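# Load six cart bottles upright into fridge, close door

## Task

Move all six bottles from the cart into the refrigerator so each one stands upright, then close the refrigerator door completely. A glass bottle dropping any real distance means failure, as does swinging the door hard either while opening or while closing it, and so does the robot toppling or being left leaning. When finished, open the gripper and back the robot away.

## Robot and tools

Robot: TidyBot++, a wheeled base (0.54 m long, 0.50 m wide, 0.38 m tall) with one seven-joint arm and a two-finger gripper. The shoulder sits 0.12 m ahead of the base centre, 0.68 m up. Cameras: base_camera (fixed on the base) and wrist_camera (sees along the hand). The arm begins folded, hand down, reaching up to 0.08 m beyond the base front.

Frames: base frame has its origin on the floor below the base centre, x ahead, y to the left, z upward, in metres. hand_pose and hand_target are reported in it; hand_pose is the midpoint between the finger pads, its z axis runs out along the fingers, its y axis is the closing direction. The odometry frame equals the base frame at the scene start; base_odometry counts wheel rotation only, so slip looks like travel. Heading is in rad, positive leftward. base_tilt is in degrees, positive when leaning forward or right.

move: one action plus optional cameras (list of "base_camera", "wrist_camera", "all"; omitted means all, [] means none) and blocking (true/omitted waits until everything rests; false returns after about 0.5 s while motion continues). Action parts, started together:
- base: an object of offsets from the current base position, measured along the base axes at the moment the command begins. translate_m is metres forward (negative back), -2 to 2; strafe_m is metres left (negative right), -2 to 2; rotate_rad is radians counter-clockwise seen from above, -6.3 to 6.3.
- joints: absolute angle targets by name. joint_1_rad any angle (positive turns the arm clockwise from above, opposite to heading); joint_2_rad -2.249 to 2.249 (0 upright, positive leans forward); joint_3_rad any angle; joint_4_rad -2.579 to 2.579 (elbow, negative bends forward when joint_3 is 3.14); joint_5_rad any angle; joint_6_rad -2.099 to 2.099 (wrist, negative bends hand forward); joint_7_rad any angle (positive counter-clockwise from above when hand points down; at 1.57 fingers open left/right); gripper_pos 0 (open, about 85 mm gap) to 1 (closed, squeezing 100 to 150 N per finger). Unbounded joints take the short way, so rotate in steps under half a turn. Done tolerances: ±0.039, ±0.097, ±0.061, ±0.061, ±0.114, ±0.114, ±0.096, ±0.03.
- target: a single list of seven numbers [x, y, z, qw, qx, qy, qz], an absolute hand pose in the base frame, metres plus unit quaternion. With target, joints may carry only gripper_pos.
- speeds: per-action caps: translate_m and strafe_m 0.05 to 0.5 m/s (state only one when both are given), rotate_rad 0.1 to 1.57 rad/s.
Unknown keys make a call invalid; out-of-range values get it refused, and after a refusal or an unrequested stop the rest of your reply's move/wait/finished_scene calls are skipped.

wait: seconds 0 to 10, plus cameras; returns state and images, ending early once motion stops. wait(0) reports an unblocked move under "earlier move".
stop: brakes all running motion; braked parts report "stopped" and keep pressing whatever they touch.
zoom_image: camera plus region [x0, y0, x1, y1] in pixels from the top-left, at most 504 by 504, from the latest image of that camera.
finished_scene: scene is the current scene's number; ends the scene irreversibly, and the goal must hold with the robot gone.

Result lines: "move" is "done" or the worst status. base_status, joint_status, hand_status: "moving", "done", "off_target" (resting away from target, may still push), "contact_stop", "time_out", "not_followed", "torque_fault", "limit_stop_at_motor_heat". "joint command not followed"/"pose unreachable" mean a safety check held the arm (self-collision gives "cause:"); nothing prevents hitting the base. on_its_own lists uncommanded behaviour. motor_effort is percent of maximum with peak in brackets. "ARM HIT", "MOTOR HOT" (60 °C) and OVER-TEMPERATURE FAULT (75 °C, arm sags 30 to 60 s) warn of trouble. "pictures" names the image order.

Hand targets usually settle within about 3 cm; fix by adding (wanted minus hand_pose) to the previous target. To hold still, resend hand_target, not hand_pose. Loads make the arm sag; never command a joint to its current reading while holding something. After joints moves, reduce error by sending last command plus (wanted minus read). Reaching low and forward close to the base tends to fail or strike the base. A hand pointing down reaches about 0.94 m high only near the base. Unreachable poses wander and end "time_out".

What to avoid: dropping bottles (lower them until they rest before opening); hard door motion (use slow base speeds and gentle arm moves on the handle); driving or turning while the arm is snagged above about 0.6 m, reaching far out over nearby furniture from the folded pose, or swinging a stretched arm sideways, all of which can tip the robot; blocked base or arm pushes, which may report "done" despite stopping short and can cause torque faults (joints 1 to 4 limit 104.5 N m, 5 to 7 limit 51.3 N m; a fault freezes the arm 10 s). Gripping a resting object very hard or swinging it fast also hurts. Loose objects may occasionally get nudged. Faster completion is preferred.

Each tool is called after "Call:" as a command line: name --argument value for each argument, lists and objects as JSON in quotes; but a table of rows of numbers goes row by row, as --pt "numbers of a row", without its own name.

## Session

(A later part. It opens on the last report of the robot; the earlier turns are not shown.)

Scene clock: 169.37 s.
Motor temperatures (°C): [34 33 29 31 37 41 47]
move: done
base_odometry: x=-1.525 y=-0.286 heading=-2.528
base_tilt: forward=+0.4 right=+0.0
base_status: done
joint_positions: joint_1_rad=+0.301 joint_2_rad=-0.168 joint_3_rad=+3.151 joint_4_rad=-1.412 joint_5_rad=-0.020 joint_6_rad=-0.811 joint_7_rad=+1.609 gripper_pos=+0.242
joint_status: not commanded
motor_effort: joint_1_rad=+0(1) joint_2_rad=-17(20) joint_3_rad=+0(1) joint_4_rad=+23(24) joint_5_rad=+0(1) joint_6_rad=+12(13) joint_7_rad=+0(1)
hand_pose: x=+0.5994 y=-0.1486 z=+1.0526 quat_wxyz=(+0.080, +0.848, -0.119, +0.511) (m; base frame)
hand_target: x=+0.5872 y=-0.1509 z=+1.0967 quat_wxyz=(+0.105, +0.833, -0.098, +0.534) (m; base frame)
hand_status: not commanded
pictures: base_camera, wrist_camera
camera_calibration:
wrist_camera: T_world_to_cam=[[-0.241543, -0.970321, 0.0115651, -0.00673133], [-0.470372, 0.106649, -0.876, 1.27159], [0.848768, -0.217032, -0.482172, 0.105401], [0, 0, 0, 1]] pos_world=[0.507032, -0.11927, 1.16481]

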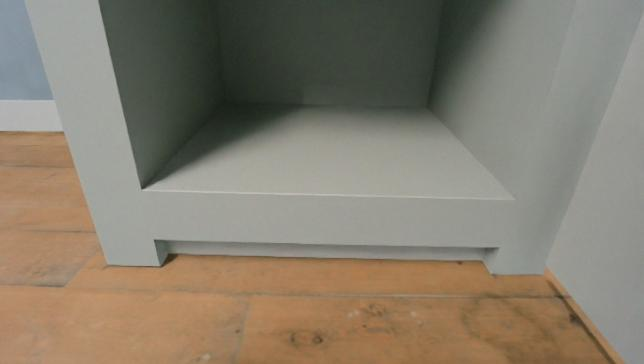

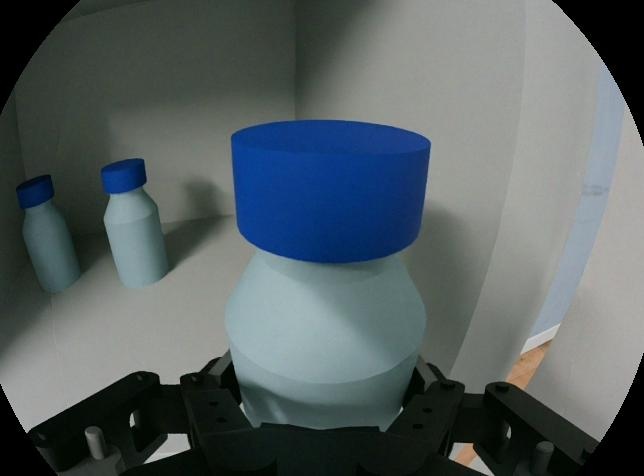

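Call:
move --base '{"translate_m": 0.265, "strafe_m": 0.012}' --speeds '{"translate_m": 0.3}' --cameras '["wrist_camera"]'

Call:
move --joints '{"joint_2_rad": -0.19, "joint_4_rad": -1.57, "joint_6_rad": -0.56}' --cameras '["wrist_camera"]'

Scene clock: 172.50 s.
Motor temperatures (°C): [34 33 29 31 37 41 47]
move: done
base_odometry: x=-1.735 y=-0.448 heading=-2.528
base_tilt: forward=+0.4 right=+0.0
base_status: done
joint_positions: joint_1_rad=+0.301 joint_2_rad=-0.168 joint_3_rad=+3.152 joint_4_rad=-1.411 joint_5_rad=-0.020 joint_6_rad=-0.813 joint_7_rad=+1.609 gripper_pos=+0.242
joint_status: not commanded
motor_effort: joint_1_rad=+0(1) joint_2_rad=-17(20) joint_3_rad=-1(2) joint_4_rad=+23(24) joint_5_rad=+0(1) joint_6_rad=+12(13) joint_7_rad=+0(1)
hand_pose: x=+0.5991 y=-0.1487 z=+1.0528 quat_wxyz=(+0.080, +0.848, -0.119, +0.511) (m; base frame)
hand_target: x=+0.5872 y=-0.1509 z=+1.0967 quat_wxyz=(+0.105, +0.833, -0.098, +0.534) (m; base frame)
hand_status: not commanded
pictures: wrist_camera
camera_calibration:
wrist_camera: T_world_to_cam=[[-0.241764, -0.970266, 0.0115385, -0.00667806], [-0.470664, 0.106861, -0.875818, 1.27169], [0.848543, -0.217172, -0.482504, 0.106228], [0, 0, 0, 1]] pos_world=[0.506786, -0.119305, 1.1651]

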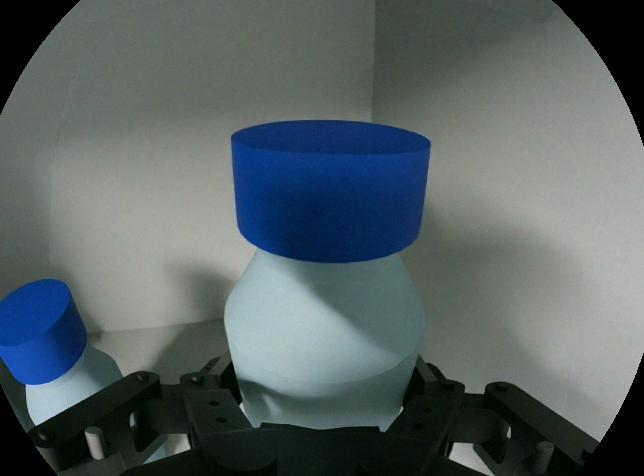

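Scene clock: 173.77 s.
Motor temperatures (°C): [34 33 29 31 37 41 47]
move: done
base_odometry: x=-1.735 y=-0.448 heading=-2.528
base_tilt: forward=+0.4 right=+0.0
base_status: not commanded
joint_positions: joint_1_rad=+0.301 joint_2_rad=-0.168 joint_3_rad=+3.152 joint_4_rad=-1.574 joint_5_rad=-0.020 joint_6_rad=-0.648 joint_7_rad=+1.609 gripper_pos=+0.242
joint_status: all done
motor_effort: joint_1_rad=+1(1) joint_2_rad=-18(18) joint_3_rad=+0(1) joint_4_rad=+24(26) joint_5_rad=+0(0) joint_6_rad=+12(13) joint_7_rad=+0(1)
hand_pose: x=+0.6111 y=-0.1532 z=+1.0038 quat_wxyz=(+0.080, +0.847, -0.120, +0.511) (m; base frame)
hand_target: x=+0.6136 y=-0.1594 z=+1.0423 quat_wxyz=(+0.110, +0.819, -0.097, +0.555) (m; base frame)
hand_status: not commanded
pictures: wrist_camera
camera_calibration:
wrist_camera: T_world_to_cam=[[-0.244847, -0.969501, 0.0108697, -0.0049575], [-0.468529, 0.108497, -0.876761, 1.23478], [0.848841, -0.219765, -0.480804, 0.0691821], [0, 0, 0, 1]] pos_world=[0.51859, -0.123572, 1.11592]

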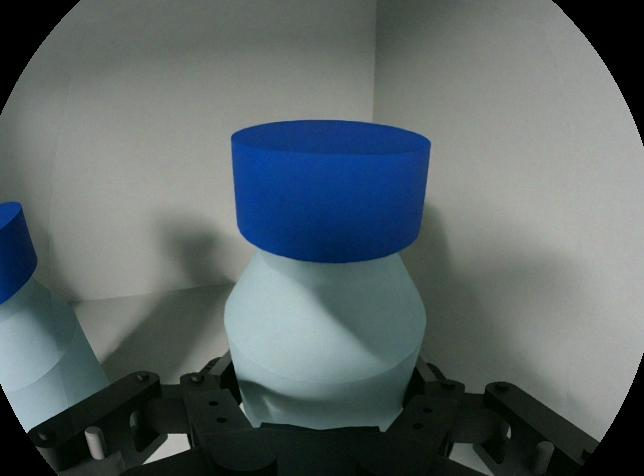

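Call:
move --joints '{"joint_2_rad": -0.19, "joint_4_rad": -1.61, "joint_6_rad": -0.52}' --cameras '[]'

Call:
move --joints '{"joint_2_rad": -0.19, "joint_4_rad": -1.635, "joint_6_rad": -0.495}' --cameras '[]'

Call:
move --joints '{"joint_2_rad": -0.19, "joint_4_rad": -1.655, "joint_6_rad": -0.475}' --cameras '[]'

Call:
move --joints '{"joint_2_rad": -0.19, "joint_4_rad": -1.675, "joint_6_rad": -0.465}' --cameras '["wrist_camera"]'

Scene clock: 175.00 s.
Motor temperatures (°C): [34 33 29 31 37 41 47]
move: done
base_odometry: x=-1.735 y=-0.448 heading=-2.528
base_tilt: forward=+0.4 right=+0.0
base_status: not commanded
joint_positions: joint_1_rad=+0.301 joint_2_rad=-0.168 joint_3_rad=+3.152 joint_4_rad=-1.612 joint_5_rad=-0.020 joint_6_rad=-0.603 joint_7_rad=+1.609 gripper_pos=+0.242
joint_status: all done
motor_effort: joint_1_rad=+0(1) joint_2_rad=-17(18) joint_3_rad=+0(1) joint_4_rad=+24(25) joint_5_rad=+0(0) joint_6_rad=+12(13) joint_7_rad=+0(1)
hand_pose: x=+0.6137 y=-0.1543 z=+0.9937 quat_wxyz=(+0.081, +0.845, -0.120, +0.514) (m; base frame)
hand_target: x=+0.6156 y=-0.1600 z=+1.0299 quat_wxyz=(+0.110, +0.819, -0.097, +0.555) (m; base frame)
hand_status: not commanded
pictures: none
No camera images: "cameras" was empty.

Scene clock: 175.63 s.
Motor temperatures (°C): [34 33 29 31 37 41 47]
move: done
base_odometry: x=-1.735 y=-0.448 heading=-2.528
base_tilt: forward=+0.4 right=+0.0
base_status: not commanded
joint_positions: joint_1_rad=+0.301 joint_2_rad=-0.168 joint_3_rad=+3.152 joint_4_rad=-1.636 joint_5_rad=-0.020 joint_6_rad=-0.577 joint_7_rad=+1.609 gripper_pos=+0.242
joint_status: all done
motor_effort: joint_1_rad=+0(1) joint_2_rad=-17(18) joint_3_rad=+0(1) joint_4_rad=+24(26) joint_5_rad=+0(0) joint_6_rad=+12(13) joint_7_rad=-1(1)
hand_pose: x=+0.6147 y=-0.1547 z=+0.9868 quat_wxyz=(+0.081, +0.845, -0.120, +0.515) (m; base frame)
hand_target: x=+0.6166 y=-0.1603 z=+1.0221 quat_wxyz=(+0.110, +0.819, -0.097, +0.555) (m; base frame)
hand_status: not commanded
pictures: none
No camera images: "cameras" was empty.

Scene clock: 176.20 s.
Motor temperatures (°C): [34 33 29 31 37 41 47]
move: done
base_odometry: x=-1.735 y=-0.448 heading=-2.528
base_tilt: forward=+0.4 right=+0.0
base_status: not commanded
joint_positions: joint_1_rad=+0.301 joint_2_rad=-0.168 joint_3_rad=+3.152 joint_4_rad=-1.652 joint_5_rad=-0.020 joint_6_rad=-0.554 joint_7_rad=+1.609 gripper_pos=+0.242
joint_status: all done
motor_effort: joint_1_rad=+1(1) joint_2_rad=-16(20) joint_3_rad=+0(1) joint_4_rad=+24(25) joint_5_rad=+0(0) joint_6_rad=+12(13) joint_7_rad=+0(1)
hand_pose: x=+0.6161 y=-0.1553 z=+0.9840 quat_wxyz=(+0.082, +0.843, -0.120, +0.518) (m; base frame)
hand_target: x=+0.6173 y=-0.1605 z=+1.0159 quat_wxyz=(+0.110, +0.819, -0.097, +0.555) (m; base frame)
hand_status: not commanded
pictures: none
No camera images: "cameras" was empty.

Scene clock: 176.77 s.
Motor temperatures (°C): [34 33 29 31 37 41 47]
move: done
base_odometry: x=-1.735 y=-0.448 heading=-2.528
base_tilt: forward=+0.4 right=+0.0
base_status: not commanded
joint_positions: joint_1_rad=+0.301 joint_2_rad=-0.172 joint_3_rad=+3.152 joint_4_rad=-1.662 joint_5_rad=-0.020 joint_6_rad=-0.538 joint_7_rad=+1.609 gripper_pos=+0.242
joint_status: all done
motor_effort: joint_1_rad=+1(1) joint_2_rad=-15(18) joint_3_rad=+0(1) joint_4_rad=+22(24) joint_5_rad=+1(1) joint_6_rad=+11(12) joint_7_rad=+0(0)
hand_pose: x=+0.6160 y=-0.1554 z=+0.9842 quat_wxyz=(+0.082, +0.840, -0.120, +0.522) (m; base frame)
hand_target: x=+0.6168 y=-0.1604 z=+1.0067 quat_wxyz=(+0.109, +0.822, -0.097, +0.551) (m; base frame)
hand_status: not commanded
pictures: wrist_camera
camera_calibration:
wrist_camera: T_world_to_cam=[[-0.247265, -0.968872, 0.0121522, -0.0052955], [-0.446716, 0.102859, -0.888743, 1.21758], [0.859828, -0.225184, -0.458244, 0.0252575], [0, 0, 0, 1]] pos_world=[0.520887, -0.124682, 1.09376]

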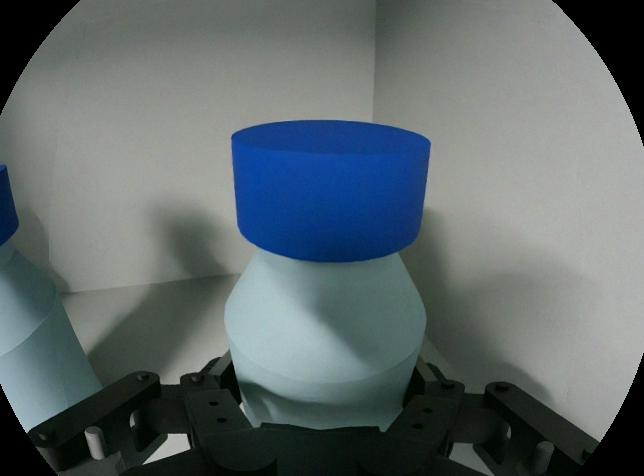

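Call:
move --joints '{"joint_6_rad": -0.50}' --cameras '["wrist_camera"]'

Call:
move --joints '{"gripper_pos": 0.0}' --cameras '["wrist_camera"]'

Scene clock: 179.33 s.
Motor temperatures (°C): [34 33 29 31 37 41 47]
move: done
base_odometry: x=-1.735 y=-0.448 heading=-2.528
base_tilt: forward=+0.4 right=+0.0
base_status: not commanded
joint_positions: joint_1_rad=+0.301 joint_2_rad=-0.172 joint_3_rad=+3.152 joint_4_rad=-1.663 joint_5_rad=-0.020 joint_6_rad=-0.538 joint_7_rad=+1.609 gripper_pos=+0.242
joint_status: all done
motor_effort: joint_1_rad=+0(1) joint_2_rad=-14(16) joint_3_rad=+0(1) joint_4_rad=+20(22) joint_5_rad=+0(1) joint_6_rad=+9(12) joint_7_rad=+0(0)
hand_pose: x=+0.6160 y=-0.1554 z=+0.9840 quat_wxyz=(+0.082, +0.841, -0.120, +0.522) (m; base frame)
hand_target: x=+0.6128 y=-0.1590 z=+0.9966 quat_wxyz=(+0.106, +0.832, -0.098, +0.536) (m; base frame)
hand_status: not commanded
pictures: wrist_camera
camera_calibration:
wrist_camera: T_world_to_cam=[[-0.247258, -0.968874, 0.0121301, -0.00527144], [-0.447018, 0.102955, -0.88858, 1.21743], [0.859673, -0.225131, -0.458561, 0.0256513], [0, 0, 0, 1]] pos_world=[0.52086, -0.124673, 1.09361]

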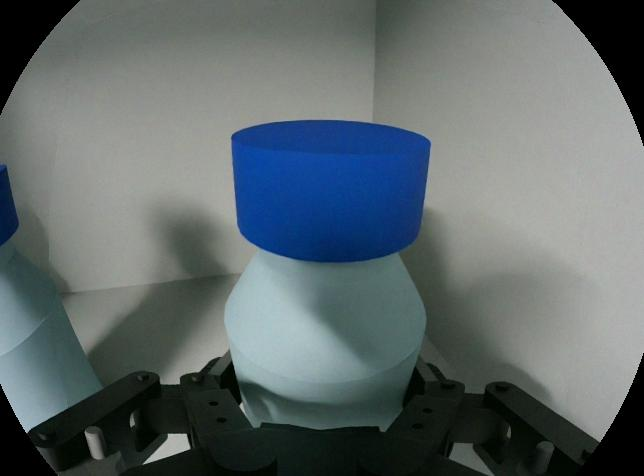

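Scene clock: 180.20 s.
Motor temperatures (°C): [34 33 29 31 37 41 47]
move: done
base_odometry: x=-1.735 y=-0.448 heading=-2.528
base_tilt: forward=+0.4 right=+0.0
base_status: not commanded
joint_positions: joint_1_rad=+0.301 joint_2_rad=-0.180 joint_3_rad=+3.152 joint_4_rad=-1.663 joint_5_rad=-0.020 joint_6_rad=-0.538 joint_7_rad=+1.609 gripper_pos=+0.000
joint_status: all done
motor_effort: joint_1_rad=+0(1) joint_2_rad=-13(17) joint_3_rad=+0(1) joint_4_rad=+20(23) joint_5_rad=+0(1) joint_6_rad=+9(11) joint_7_rad=+0(1)
hand_pose: x=+0.6137 y=-0.1546 z=+0.9876 quat_wxyz=(+0.083, +0.839, -0.120, +0.525) (m; base frame)
hand_target: x=+0.6128 y=-0.1590 z=+0.9966 quat_wxyz=(+0.106, +0.832, -0.098, +0.536) (m; base frame)
hand_status: not commanded
pictures: wrist_camera
camera_calibration:
wrist_camera: T_world_to_cam=[[-0.24734, -0.968848, 0.0124848, -0.00548732], [-0.440995, 0.101091, -0.891798, 1.21875], [0.862755, -0.226083, -0.452261, 0.0211962], [0, 0, 0, 1]] pos_world=[0.51782, -0.12373, 1.09654]

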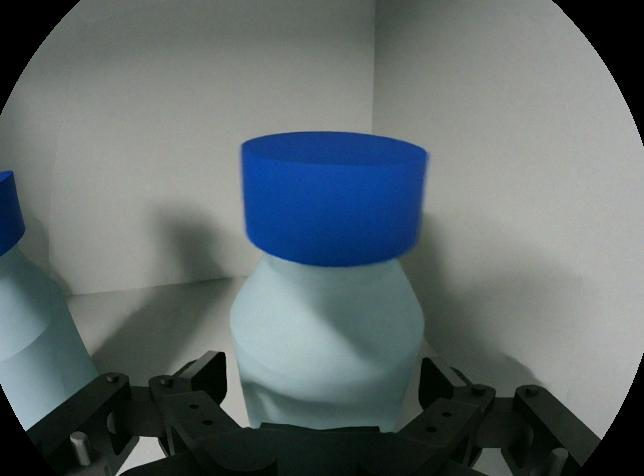

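Call:
move --base '{"translate_m": -0.09, "strafe_m": 0.027}' --speeds '{"translate_m": 0.2}' --cameras '["wrist_camera"]'

Scene clock: 182.03 s.
Motor temperatures (°C): [34 33 29 31 37 41 47]
move: done
base_odometry: x=-1.646 y=-0.419 heading=-2.528
base_tilt: forward=+0.4 right=+0.0
base_status: done
joint_positions: joint_1_rad=+0.301 joint_2_rad=-0.194 joint_3_rad=+3.152 joint_4_rad=-1.663 joint_5_rad=-0.020 joint_6_rad=-0.538 joint_7_rad=+1.609 gripper_pos=+0.000
joint_status: not commanded
motor_effort: joint_1_rad=+1(1) joint_2_rad=-13(18) joint_3_rad=+0(1) joint_4_rad=+20(21) joint_5_rad=+0(1) joint_6_rad=+9(9) joint_7_rad=+0(1)
hand_pose: x=+0.6095 y=-0.1535 z=+0.9949 quat_wxyz=(+0.084, +0.835, -0.119, +0.531) (m; base frame)
hand_target: x=+0.6128 y=-0.1590 z=+0.9966 quat_wxyz=(+0.106, +0.832, -0.098, +0.536) (m; base frame)
hand_status: not commanded
pictures: wrist_camera
camera_calibration:
wrist_camera: T_world_to_cam=[[-0.247712, -0.968744, 0.0131957, -0.00592779], [-0.428916, 0.0974428, -0.898073, 1.2216], [0.868717, -0.228124, -0.439648, 0.0118864], [0, 0, 0, 1]] pos_world=[0.512168, -0.122067, 1.10239]

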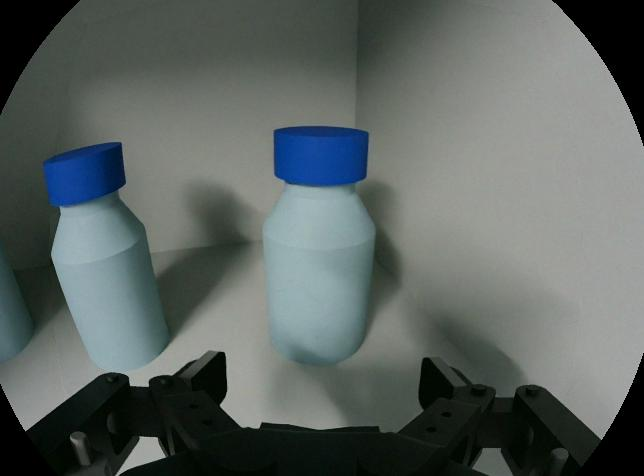

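Call:
move --base '{"translate_m": -0.8}' --speeds '{"translate_m": 0.45}' --cameras '["base_camera"]'

Scene clock: 189.07 s.
Motor temperatures (°C): [34 33 29 31 37 41 47]
move: done
base_odometry: x=-0.991 y=+0.042 heading=-2.529
base_tilt: forward=+0.4 right=+0.0
base_status: done
joint_positions: joint_1_rad=+0.301 joint_2_rad=-0.196 joint_3_rad=+3.151 joint_4_rad=-1.663 joint_5_rad=-0.020 joint_6_rad=-0.538 joint_7_rad=+1.609 gripper_pos=+0.000
joint_status: not commanded
motor_effort: joint_1_rad=+0(2) joint_2_rad=-13(16) joint_3_rad=+0(2) joint_4_rad=+20(20) joint_5_rad=+0(1) joint_6_rad=+9(9) joint_7_rad=+0(1)
hand_pose: x=+0.6090 y=-0.1532 z=+0.9958 quat_wxyz=(+0.084, +0.835, -0.119, +0.531) (m; base frame)
hand_target: x=+0.6128 y=-0.1590 z=+0.9966 quat_wxyz=(+0.106, +0.832, -0.098, +0.536) (m; base frame)
hand_status: not commanded
pictures: base_camera

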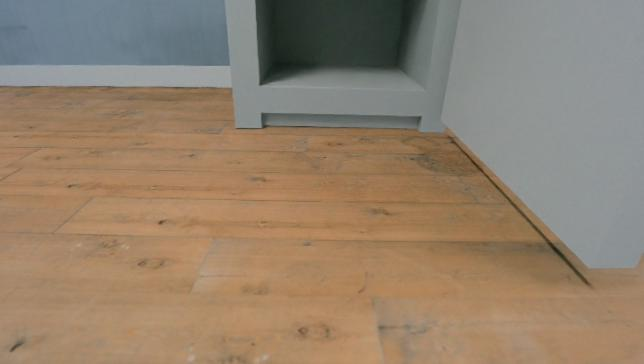

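Call:
move --base '{"translate_m": -1.07, "strafe_m": 0.375, "rotate_rad": -1.754}' --joints '{"joint_1_rad": 0.0, "joint_2_rad": 0.0, "joint_4_rad": -1.33, "joint_6_rad": -0.70, "gripper_pos": 0.05}'

Scene clock: 193.67 s.
Motor temperatures (°C): [34 33 29 31 37 41 47]
move: done
base_odometry: x=+0.100 y=+0.350 heading=+2.000
base_tilt: forward=+0.4 right=+0.0
base_status: done
joint_positions: joint_1_rad=+0.005 joint_2_rad=-0.015 joint_3_rad=+3.153 joint_4_rad=-1.374 joint_5_rad=-0.020 joint_6_rad=-0.646 joint_7_rad=+1.609 gripper_pos=+0.050
joint_status: all done
motor_effort: joint_1_rad=+0(2) joint_2_rad=-18(20) joint_3_rad=+0(3) joint_4_rad=+20(21) joint_5_rad=+0(1) joint_6_rad=+8(10) joint_7_rad=+0(1)
hand_pose: x=+0.7025 y=-0.0045 z=+1.0381 quat_wxyz=(+0.005, +0.843, +0.006, +0.539) (m; base frame)
hand_target: x=+0.7034 y=-0.0036 z=+1.0396 quat_wxyz=(+0.023, +0.849, +0.030, +0.527) (m; base frame)
hand_status: not commanded
pictures: base_camera, wrist_camera
camera_calibration:
wrist_camera: T_world_to_cam=[[0.0462741, -0.998809, 0.0154608, -0.0481503], [-0.435814, -0.0341128, -0.89939, 1.29136], [0.898846, 0.0348804, -0.436874, -0.0388033], [0, 0, 0, 1]] pos_world=[0.599902, -0.00268739, 1.14523]

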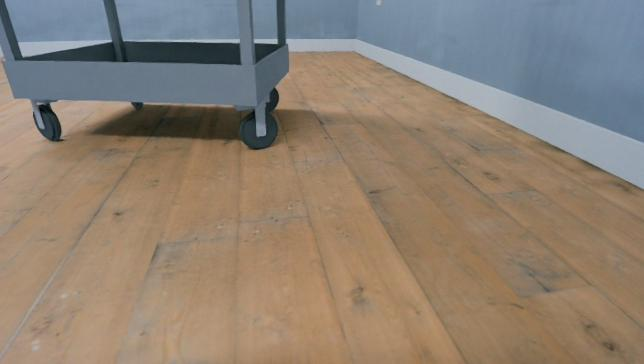

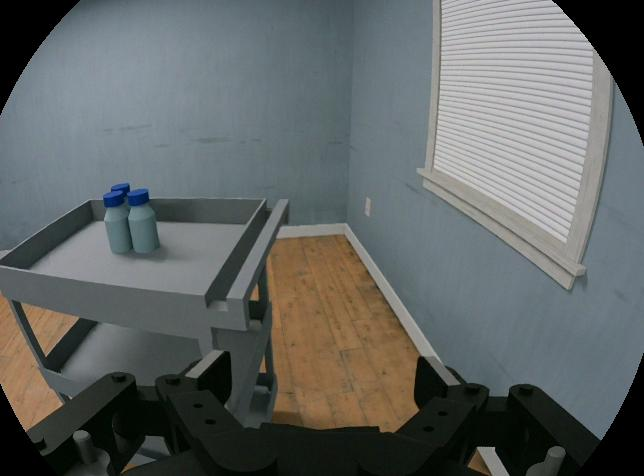

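Call:
move --base '{"translate_m": 0.83, "strafe_m": -0.279, "rotate_rad": 1.0}'

Scene clock: 200.03 s.
Motor temperatures (°C): [34 33 29 31 37 41 47]
move: done
base_odometry: x=+0.008 y=+1.221 heading=+3.001
base_tilt: forward=+0.4 right=+0.0
base_status: done
joint_positions: joint_1_rad=+0.002 joint_2_rad=-0.011 joint_3_rad=+3.152 joint_4_rad=-1.373 joint_5_rad=-0.020 joint_6_rad=-0.647 joint_7_rad=+1.609 gripper_pos=+0.050
joint_status: not commanded
motor_effort: joint_1_rad=+0(3) joint_2_rad=-19(21) joint_3_rad=-1(2) joint_4_rad=+19(20) joint_5_rad=+0(1) joint_6_rad=+9(9) joint_7_rad=+0(1)
hand_pose: x=+0.7040 y=-0.0024 z=+1.0356 quat_wxyz=(+0.004, +0.844, +0.007, +0.536) (m; base frame)
hand_target: x=+0.7034 y=-0.0036 z=+1.0396 quat_wxyz=(+0.023, +0.849, +0.030, +0.527) (m; base frame)
hand_status: not commanded
pictures: base_camera, wrist_camera
camera_calibration:
wrist_camera: T_world_to_cam=[[0.0499283, -0.998637, 0.0152211, -0.0484209], [-0.440192, -0.0356829, -0.897194, 1.29063], [0.896514, 0.0380952, -0.441374, -0.0350228], [0, 0, 0, 1]] pos_world=[0.601942, -0.00096723, 1.14323]

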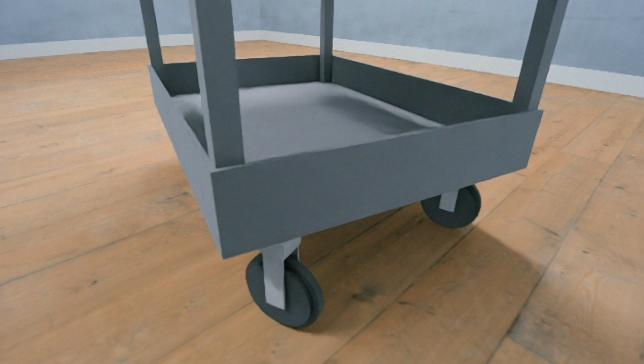

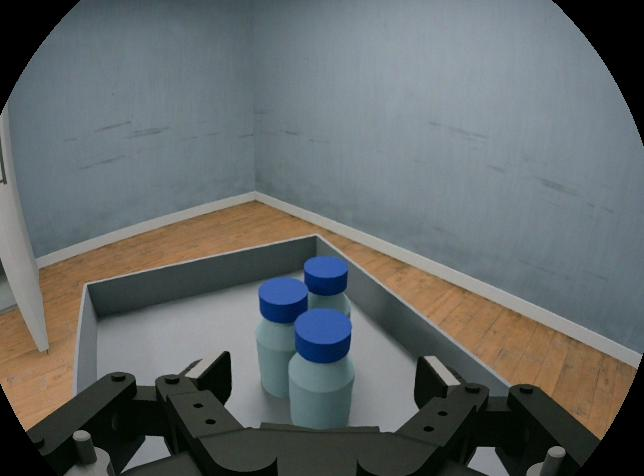

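Call:
move --base '{"translate_m": 0.04, "strafe_m": -0.133}' --joints '{"joint_1_rad": -0.2, "joint_2_rad": 0.274, "joint_4_rad": -1.052, "joint_6_rad": -0.708}' --speeds '{"translate_m": 0.2}'

Scene clock: 206.03 s.
Motor temperatures (°C): [34 33 29 31 37 41 47]
move: done
base_odometry: x=-0.012 y=+1.359 heading=+3.001
base_tilt: forward=+0.4 right=-0.1
base_status: done
joint_positions: joint_1_rad=-0.184 joint_2_rad=+0.263 joint_3_rad=+3.151 joint_4_rad=-1.097 joint_5_rad=-0.020 joint_6_rad=-0.655 joint_7_rad=+1.609 gripper_pos=+0.050
joint_status: all done
motor_effort: joint_1_rad=+0(2) joint_2_rad=-28(31) joint_3_rad=-1(2) joint_4_rad=+20(21) joint_5_rad=+0(1) joint_6_rad=+8(10) joint_7_rad=+0(1)
hand_pose: x=+0.8053 y=+0.1271 z=+1.0200 quat_wxyz=(-0.044, +0.841, +0.087, +0.532) (m; base frame)
hand_target: x=+0.8032 y=+0.1351 z=+1.0239 quat_wxyz=(-0.029, +0.843, +0.116, +0.525) (m; base frame)
hand_status: not commanded
pictures: base_camera, wrist_camera
camera_calibration:
wrist_camera: T_world_to_cam=[[0.235238, -0.97178, 0.0175099, -0.0788844], [-0.43065, -0.120364, -0.894457, 1.3262], [0.871323, 0.20287, -0.446811, -0.132782], [0, 0, 0, 1]] pos_world=[0.705379, 0.109905, 1.12828]

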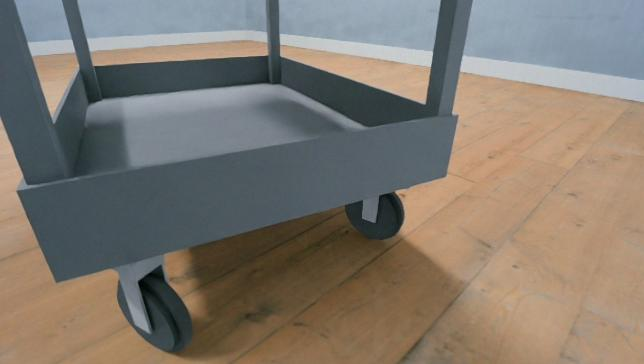

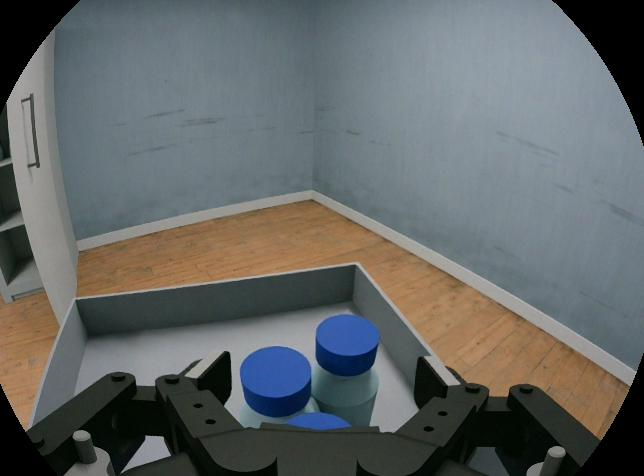

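Call:
move --base '{"translate_m": 0.01}' --joints '{"joint_1_rad": -0.2, "joint_2_rad": 0.244, "joint_4_rad": -1.418, "joint_6_rad": -0.373}' --speeds '{"translate_m": 0.1}' --cameras '["wrist_camera"]'

Scene clock: 208.43 s.
Motor temperatures (°C): [34 33 29 31 37 41 47]
move: done
base_odometry: x=-0.022 y=+1.361 heading=+3.000
base_tilt: forward=+0.4 right=+0.0
base_status: done
joint_positions: joint_1_rad=-0.186 joint_2_rad=+0.256 joint_3_rad=+3.151 joint_4_rad=-1.392 joint_5_rad=-0.020 joint_6_rad=-0.431 joint_7_rad=+1.609 gripper_pos=+0.050
joint_status: all done
motor_effort: joint_1_rad=+0(2) joint_2_rad=-28(32) joint_3_rad=-1(1) joint_4_rad=+20(22) joint_5_rad=+0(1) joint_6_rad=+9(10) joint_7_rad=+0(1)
hand_pose: x=+0.7997 y=+0.1257 z=+0.9129 quat_wxyz=(-0.042, +0.858, +0.087, +0.505) (m; base frame)
hand_target: x=+0.7991 y=+0.1340 z=+0.9221 quat_wxyz=(-0.029, +0.843, +0.115, +0.525) (m; base frame)
hand_status: not commanded
pictures: wrist_camera
camera_calibration:
wrist_camera: T_world_to_cam=[[0.233251, -0.972326, 0.0132521, -0.0714991], [-0.486438, -0.12847, -0.864219, 1.24583], [0.842005, 0.195134, -0.502942, -0.0998086], [0, 0, 0, 1]] pos_world=[0.706733, 0.110007, 1.02742]

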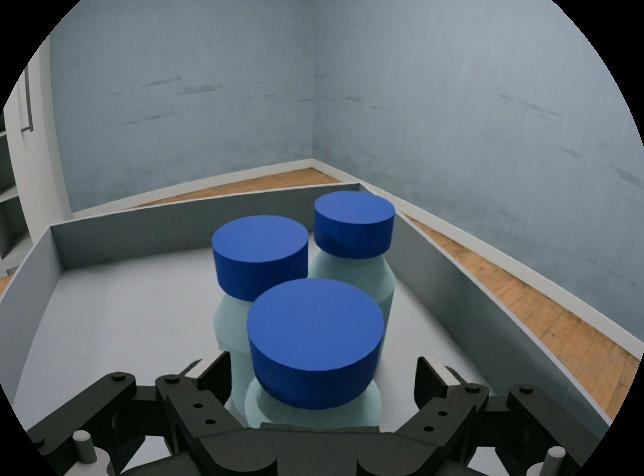

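Call:
move --base '{"translate_m": 0.01, "strafe_m": 0.006}' --joints '{"joint_1_rad": -0.2, "joint_2_rad": 0.255, "joint_4_rad": -1.52, "joint_6_rad": -0.255}' --speeds '{"translate_m": 0.1}' --cameras '["wrist_camera"]'

Scene clock: 211.03 s.
Motor temperatures (°C): [34 33 29 31 37 41 47]
move: done
base_odometry: x=-0.033 y=+1.356 heading=+3.000
base_tilt: forward=+0.4 right=+0.0
base_status: done
joint_positions: joint_1_rad=-0.188 joint_2_rad=+0.251 joint_3_rad=+3.151 joint_4_rad=-1.497 joint_5_rad=-0.020 joint_6_rad=-0.312 joint_7_rad=+1.609 gripper_pos=+0.050
joint_status: all done
motor_effort: joint_1_rad=+1(2) joint_2_rad=-27(29) joint_3_rad=+0(2) joint_4_rad=+20(21) joint_5_rad=+0(1) joint_6_rad=+9(10) joint_7_rad=-1(1)
hand_pose: x=+0.7962 y=+0.1259 z=+0.8875 quat_wxyz=(-0.042, +0.853, +0.087, +0.513) (m; base frame)
hand_target: x=+0.7990 y=+0.1339 z=+0.8872 quat_wxyz=(-0.029, +0.842, +0.115, +0.527) (m; base frame)
hand_status: not commanded
pictures: wrist_camera
camera_calibration:
wrist_camera: T_world_to_cam=[[0.23292, -0.972387, 0.0145715, -0.0711036], [-0.470589, -0.12581, -0.873337, 1.21733], [0.851055, 0.196561, -0.486898, -0.131335], [0, 0, 0, 1]] pos_world=[0.701194, 0.109826, 1.00023]

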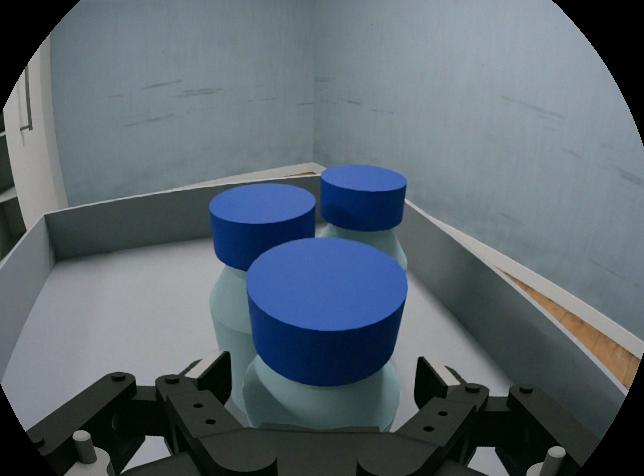

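Call:
move --joints '{"joint_1_rad": -0.2, "joint_2_rad": 0.272, "joint_4_rad": -1.655, "joint_6_rad": -0.095}' --cameras '["wrist_camera"]'

Scene clock: 212.73 s.
Motor temperatures (°C): [34 33 29 31 37 41 47]
move: done
base_odometry: x=-0.033 y=+1.356 heading=+3.000
base_tilt: forward=+0.4 right=-0.1
base_status: not commanded
joint_positions: joint_1_rad=-0.188 joint_2_rad=+0.253 joint_3_rad=+3.151 joint_4_rad=-1.632 joint_5_rad=-0.020 joint_6_rad=-0.153 joint_7_rad=+1.609 gripper_pos=+0.050
joint_status: all done
motor_effort: joint_1_rad=+0(1) joint_2_rad=-27(29) joint_3_rad=+0(1) joint_4_rad=+19(20) joint_5_rad=+0(0) joint_6_rad=+9(9) joint_7_rad=+0(1)
hand_pose: x=+0.7900 y=+0.1237 z=+0.8521 quat_wxyz=(-0.042, +0.847, +0.085, +0.523) (m; base frame)
hand_target: x=+0.7939 y=+0.1329 z=+0.8417 quat_wxyz=(-0.029, +0.840, +0.115, +0.530) (m; base frame)
hand_status: not commanded
pictures: wrist_camera
camera_calibration:
wrist_camera: T_world_to_cam=[[0.229651, -0.973131, 0.0166177, -0.0703215], [-0.450912, -0.121512, -0.884259, 1.17651], [0.862519, 0.195578, -0.466702, -0.168975], [0, 0, 0, 1]] pos_world=[0.692394, 0.107575, 0.962643]

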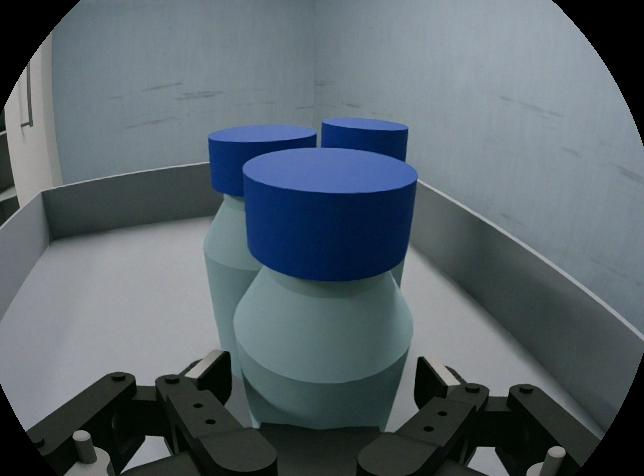

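Call:
move --base '{"translate_m": 0.016, "strafe_m": 0.003}' --joints '{"joint_4_rad": -1.69, "joint_6_rad": -0.06}' --speeds '{"translate_m": 0.1}' --cameras '["wrist_camera"]'

Scene clock: 214.03 s.
Motor temperatures (°C): [34 33 29 31 37 41 47]
move: done
base_odometry: x=-0.050 y=+1.356 heading=+3.000
base_tilt: forward=+0.4 right=+0.0
base_status: done
joint_positions: joint_1_rad=-0.188 joint_2_rad=+0.262 joint_3_rad=+3.151 joint_4_rad=-1.664 joint_5_rad=-0.020 joint_6_rad=-0.112 joint_7_rad=+1.609 gripper_pos=+0.050
joint_status: all done
motor_effort: joint_1_rad=+1(1) joint_2_rad=-27(30) joint_3_rad=+0(1) joint_4_rad=+19(20) joint_5_rad=+0(0) joint_6_rad=+8(9) joint_7_rad=+0(1)
hand_pose: x=+0.7896 y=+0.1235 z=+0.8387 quat_wxyz=(-0.042, +0.847, +0.085, +0.523) (m; base frame)
hand_target: x=+0.7900 y=+0.1321 z=+0.8315 quat_wxyz=(-0.029, +0.840, +0.115, +0.530) (m; base frame)
hand_status: not commanded
pictures: wrist_camera
camera_calibration:
wrist_camera: T_world_to_cam=[[0.229053, -0.973266, 0.0169428, -0.0700286], [-0.451396, -0.121623, -0.883996, 1.16458], [0.862424, 0.194834, -0.467187, -0.174259], [0, 0, 0, 1]] pos_world=[0.692011, 0.107434, 0.949256]

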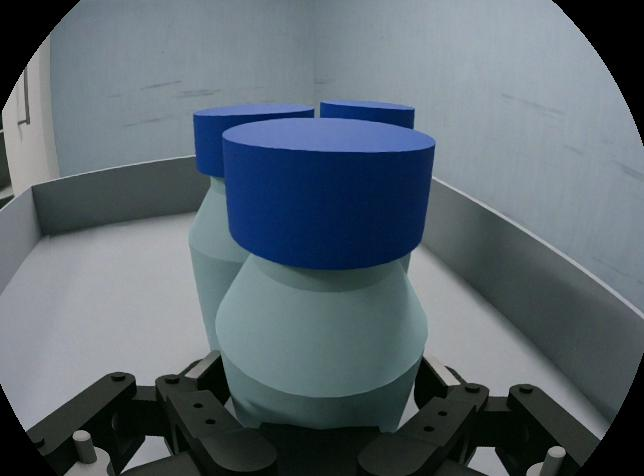

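Call:
move --base '{"translate_m": -0.006, "strafe_m": -0.001}' --speeds '{"translate_m": 0.1}' --cameras '["wrist_camera"]'

Call:
move --joints '{"gripper_pos": 0.5}' --cameras '["wrist_camera"]'

Scene clock: 215.00 s.
Motor temperatures (°C): [34 33 29 31 37 41 47]
move: done
base_odometry: x=-0.044 y=+1.356 heading=+3.000
base_tilt: forward=+0.4 right=-0.1
base_status: done
joint_positions: joint_1_rad=-0.188 joint_2_rad=+0.262 joint_3_rad=+3.151 joint_4_rad=-1.665 joint_5_rad=-0.020 joint_6_rad=-0.112 joint_7_rad=+1.609 gripper_pos=+0.050
joint_status: not commanded
motor_effort: joint_1_rad=+0(2) joint_2_rad=-27(30) joint_3_rad=-1(2) joint_4_rad=+19(20) joint_5_rad=+0(0) joint_6_rad=+8(9) joint_7_rad=-1(1)
hand_pose: x=+0.7893 y=+0.1237 z=+0.8384 quat_wxyz=(-0.042, +0.847, +0.085, +0.522) (m; base frame)
hand_target: x=+0.7900 y=+0.1321 z=+0.8315 quat_wxyz=(-0.029, +0.840, +0.115, +0.530) (m; base frame)
hand_status: not commanded
pictures: wrist_camera
camera_calibration:
wrist_camera: T_world_to_cam=[[0.229425, -0.973179, 0.0169199, -0.0700395], [-0.451749, -0.121864, -0.883783, 1.1643], [0.862141, 0.195118, -0.467591, -0.173717], [0, 0, 0, 1]] pos_world=[0.69181, 0.107621, 0.948947]

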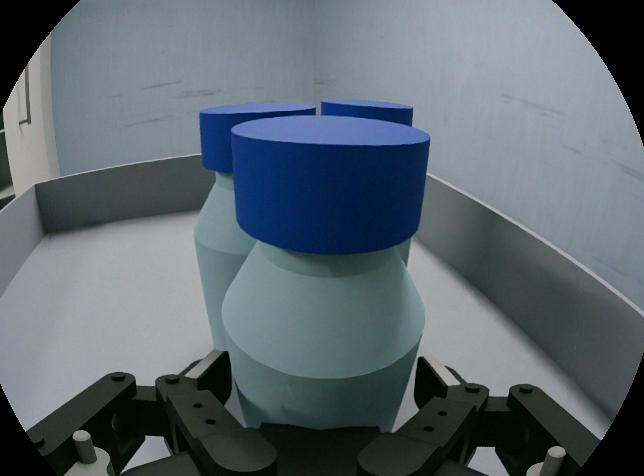

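Scene clock: 215.80 s.
Motor temperatures (°C): [34 33 29 31 37 41 47]
move: off_target
base_odometry: x=-0.044 y=+1.356 heading=+3.000
base_tilt: forward=+0.4 right=-0.1
base_status: not commanded
joint_positions: joint_1_rad=-0.189 joint_2_rad=+0.261 joint_3_rad=+3.151 joint_4_rad=-1.665 joint_5_rad=-0.020 joint_6_rad=-0.110 joint_7_rad=+1.609 gripper_pos=+0.243
joint_status: gripper_pos off_target (ended at +0.243, target +0.500)
motor_effort: joint_1_rad=+1(2) joint_2_rad=-26(28) joint_3_rad=+0(1) joint_4_rad=+18(20) joint_5_rad=+1(1) joint_6_rad=+8(9) joint_7_rad=+0(0)
hand_pose: x=+0.7893 y=+0.1240 z=+0.8391 quat_wxyz=(-0.042, +0.847, +0.085, +0.523) (m; base frame)
hand_target: x=+0.7900 y=+0.1321 z=+0.8315 quat_wxyz=(-0.029, +0.840, +0.115, +0.530) (m; base frame)
hand_status: not commanded
pictures: wrist_camera
camera_calibration:
wrist_camera: T_world_to_cam=[[0.229851, -0.973077, 0.0170217, -0.0701613], [-0.449957, -0.121761, -0.884711, 1.16435], [0.862964, 0.195693, -0.465829, -0.175621], [0, 0, 0, 1]] pos_world=[0.69159, 0.107868, 0.949499]

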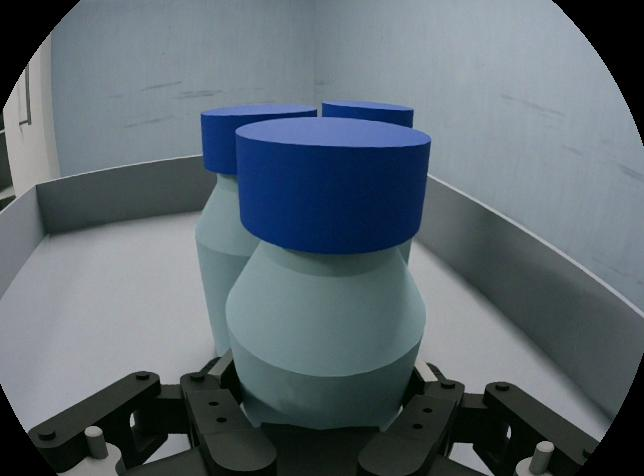

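Call:
move --joints '{"joint_2_rad": 0.238, "joint_4_rad": -1.50, "joint_6_rad": -0.25}' --cameras '["wrist_camera"]'

Call:
move --base '{"translate_m": -0.08, "strafe_m": -0.014}' --joints '{"joint_2_rad": 0.22, "joint_4_rad": -1.12, "joint_6_rad": -0.65}' --speeds '{"translate_m": 0.15}' --cameras '["wrist_camera"]'

Scene clock: 218.00 s.
Motor temperatures (°C): [34 33 29 31 37 41 47]
move: off_target
base_odometry: x=-0.044 y=+1.356 heading=+3.000
base_tilt: forward=+0.4 right=+0.0
base_status: not commanded
joint_positions: joint_1_rad=-0.189 joint_2_rad=+0.261 joint_3_rad=+3.151 joint_4_rad=-1.572 joint_5_rad=-0.020 joint_6_rad=-0.222 joint_7_rad=+1.609 gripper_pos=+0.243
joint_status: joint_4_rad off_target (ended at -1.572, target -1.500); the others done
motor_effort: joint_1_rad=-1(2) joint_2_rad=-32(33) joint_3_rad=-1(2) joint_4_rad=+23(24) joint_5_rad=+0(1) joint_6_rad=+12(13) joint_7_rad=+0(1)
hand_pose: x=+0.7953 y=+0.1258 z=+0.8618 quat_wxyz=(-0.042, +0.852, +0.087, +0.515) (m; base frame)
hand_target: x=+0.7998 y=+0.1341 z=+0.9122 quat_wxyz=(-0.030, +0.830, +0.114, +0.545) (m; base frame)
hand_status: not commanded
pictures: wrist_camera
camera_calibration:
wrist_camera: T_world_to_cam=[[0.232145, -0.97256, 0.0153552, -0.0705943], [-0.465889, -0.125035, -0.875964, 1.19286], [0.853848, 0.196197, -0.482131, -0.149341], [0, 0, 0, 1]] pos_world=[0.699641, 0.109792, 0.973981]

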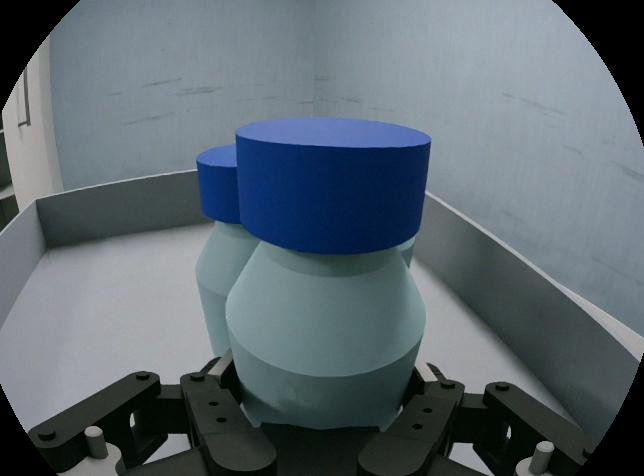

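Scene clock: 220.73 s.
Motor temperatures (°C): [34 33 29 31 37 41 47]
move: time_out
base_odometry: x=+0.012 y=+1.350 heading=+3.006
base_tilt: forward=+0.4 right=+0.0
base_status: translate_m time_out (by the wheels' count: -0.056 of -0.080); strafe_m time_out (by the wheels' count: -0.002 of -0.014)
joint_positions: joint_1_rad=-0.197 joint_2_rad=+0.245 joint_3_rad=+3.150 joint_4_rad=-1.183 joint_5_rad=-0.020 joint_6_rad=-0.617 joint_7_rad=+1.609 gripper_pos=+0.243
joint_status: joint_4_rad off_target (ended at -1.183, target -1.120); the others done
motor_effort: joint_1_rad=+1(7) joint_2_rad=-32(44) joint_3_rad=+0(5) joint_4_rad=+23(26) joint_5_rad=+0(1) joint_6_rad=+12(13) joint_7_rad=+0(1)
hand_pose: x=+0.7959 y=+0.1349 z=+0.9927 quat_wxyz=(-0.047, +0.848, +0.093, +0.519) (m; base frame)
hand_target: x=+0.7884 y=+0.1320 z=+1.0376 quat_wxyz=(-0.030, +0.831, +0.114, +0.544) (m; base frame)
hand_status: not commanded
pictures: wrist_camera
camera_calibration:
wrist_camera: T_world_to_cam=[[0.248586, -0.968491, 0.0151783, -0.0773524], [-0.45488, -0.130562, -0.88093, 1.30587], [0.855154, 0.212082, -0.473003, -0.100752], [0, 0, 0, 1]] pos_world=[0.699403, 0.11695, 1.1039]

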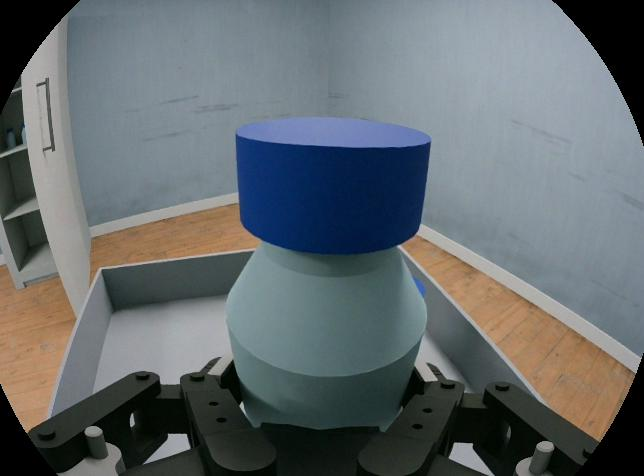

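Call:
move --base '{"strafe_m": 0.55, "translate_m": 0.02}' --joints '{"joint_1_rad": 0.0}' --speeds '{"strafe_m": 0.35}' --cameras '["wrist_camera"]'

Scene clock: 224.17 s.
Motor temperatures (°C): [34 33 29 31 37 41 47]
move: done
base_odometry: x=-0.082 y=+0.808 heading=+3.006
base_tilt: forward=+0.4 right=-0.1
base_status: done
joint_positions: joint_1_rad=-0.001 joint_2_rad=+0.245 joint_3_rad=+3.150 joint_4_rad=-1.183 joint_5_rad=-0.020 joint_6_rad=-0.617 joint_7_rad=+1.609 gripper_pos=+0.243
joint_status: all done
motor_effort: joint_1_rad=+1(4) joint_2_rad=-31(33) joint_3_rad=+1(4) joint_4_rad=+23(24) joint_5_rad=+0(1) joint_6_rad=+11(12) joint_7_rad=+0(1)
hand_pose: x=+0.8091 y=+0.0004 z=+0.9926 quat_wxyz=(+0.004, +0.853, +0.010, +0.521) (m; base frame)
hand_target: x=+0.8013 y=-0.0036 z=+1.0376 quat_wxyz=(+0.025, +0.838, +0.030, +0.544) (m; base frame)
hand_status: not commanded
pictures: wrist_camera
camera_calibration:
wrist_camera: T_world_to_cam=[[0.0549765, -0.998373, 0.0151631, -0.0542974], [-0.471932, -0.0393643, -0.880755, 1.30786], [0.879919, 0.0412649, -0.473329, -0.103212], [0, 0, 0, 1]] pos_world=[0.711026, 0.0015331, 1.10388]

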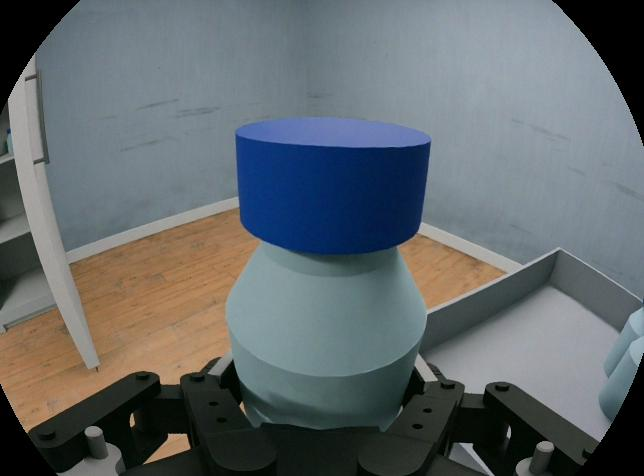

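Call:
move --base '{"translate_m": 0.986, "strafe_m": 1.157, "rotate_rad": 0.749}' --joints '{"joint_2_rad": -0.19, "joint_4_rad": -1.34, "joint_6_rad": -0.84}'

Scene clock: 228.97 s.
Motor temperatures (°C): [34 33 29 31 37 41 47]
move: done
base_odometry: x=-1.215 y=-0.206 heading=-2.527
base_tilt: forward=+0.4 right=-0.1
base_status: done
joint_positions: joint_1_rad=-0.006 joint_2_rad=-0.172 joint_3_rad=+3.145 joint_4_rad=-1.336 joint_5_rad=-0.020 joint_6_rad=-0.807 joint_7_rad=+1.609 gripper_pos=+0.243
joint_status: all done
motor_effort: joint_1_rad=+0(6) joint_2_rad=-16(33) joint_3_rad=+0(5) joint_4_rad=+22(25) joint_5_rad=+0(2) joint_6_rad=+11(13) joint_7_rad=+0(1)
hand_pose: x=+0.6226 y=+0.0072 z=+1.0993 quat_wxyz=(+0.000, +0.833, +0.016, +0.552) (m; base frame)
hand_target: x=+0.6109 y=-0.0034 z=+1.0967 quat_wxyz=(+0.023, +0.838, +0.029, +0.544) (m; base frame)
hand_status: not commanded
pictures: base_camera, wrist_camera
camera_calibration:
wrist_camera: T_world_to_cam=[[0.0682024, -0.997505, 0.0182466, -0.0504296], [-0.405142, -0.0444048, -0.913175, 1.30811], [0.911707, 0.0548882, -0.407159, 0.0185154], [0, 0, 0, 1]] pos_world=[0.516529, 0.0067663, 1.20299]

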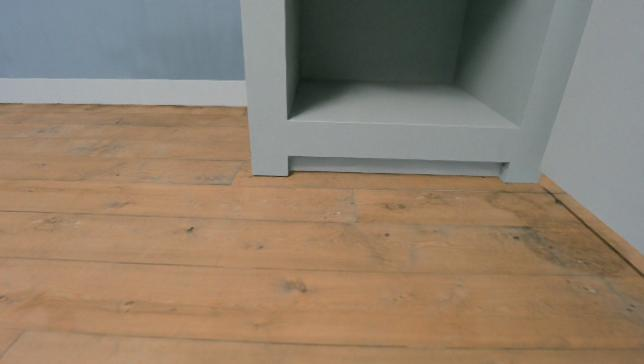

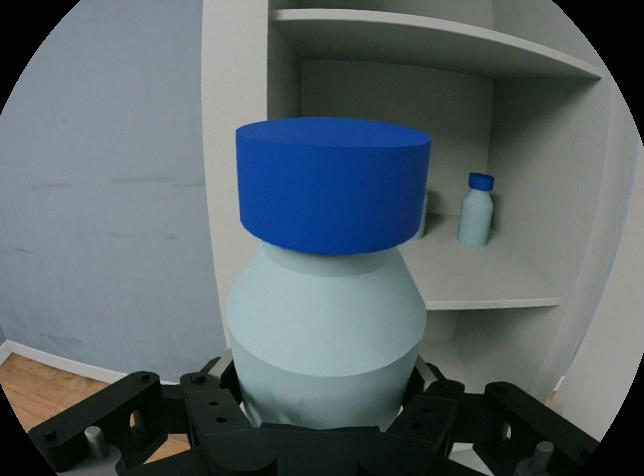

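Call:
move --base '{"translate_m": 0.1, "strafe_m": -0.018}' --joints '{"joint_2_rad": -0.19, "joint_4_rad": -1.41, "joint_6_rad": -0.75}' --speeds '{"translate_m": 0.2}'

Scene clock: 231.97 s.
Motor temperatures (°C): [34 33 29 31 37 41 47]
move: done
base_odometry: x=-1.307 y=-0.249 heading=-2.527
base_tilt: forward=+0.4 right=+0.0
base_status: done
joint_positions: joint_1_rad=-0.006 joint_2_rad=-0.169 joint_3_rad=+3.145 joint_4_rad=-1.407 joint_5_rad=-0.020 joint_6_rad=-0.796 joint_7_rad=+1.609 gripper_pos=+0.243
joint_status: all done
motor_effort: joint_1_rad=+0(1) joint_2_rad=-16(20) joint_3_rad=+0(1) joint_4_rad=+22(24) joint_5_rad=+0(1) joint_6_rad=+11(13) joint_7_rad=+0(1)
hand_pose: x=+0.6238 y=+0.0072 z=+1.0604 quat_wxyz=(-0.001, +0.850, +0.016, +0.526) (m; base frame)
hand_target: x=+0.6217 y=-0.0034 z=+1.0820 quat_wxyz=(+0.024, +0.833, +0.029, +0.552) (m; base frame)
hand_status: not commanded
pictures: base_camera, wrist_camera
camera_calibration:
wrist_camera: T_world_to_cam=[[0.0690509, -0.997514, 0.0140918, -0.0459467], [-0.461419, -0.0444582, -0.886068, 1.27946], [0.884491, 0.0546816, -0.463341, 0.0781018], [0, 0, 0, 1]] pos_world=[0.524457, 0.00677912, 1.17052]

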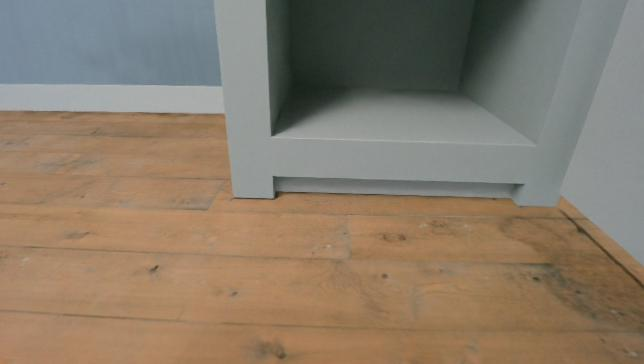

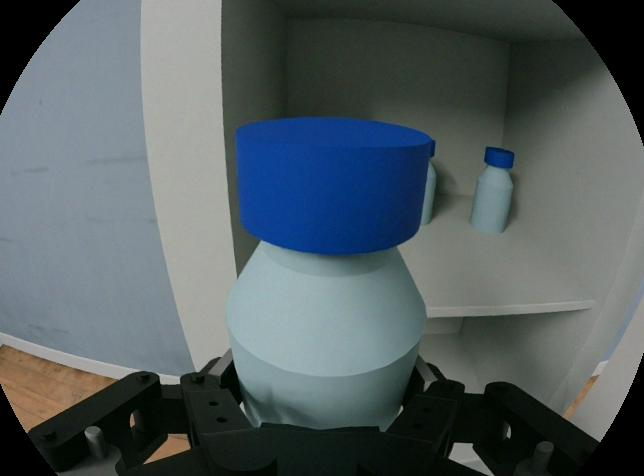

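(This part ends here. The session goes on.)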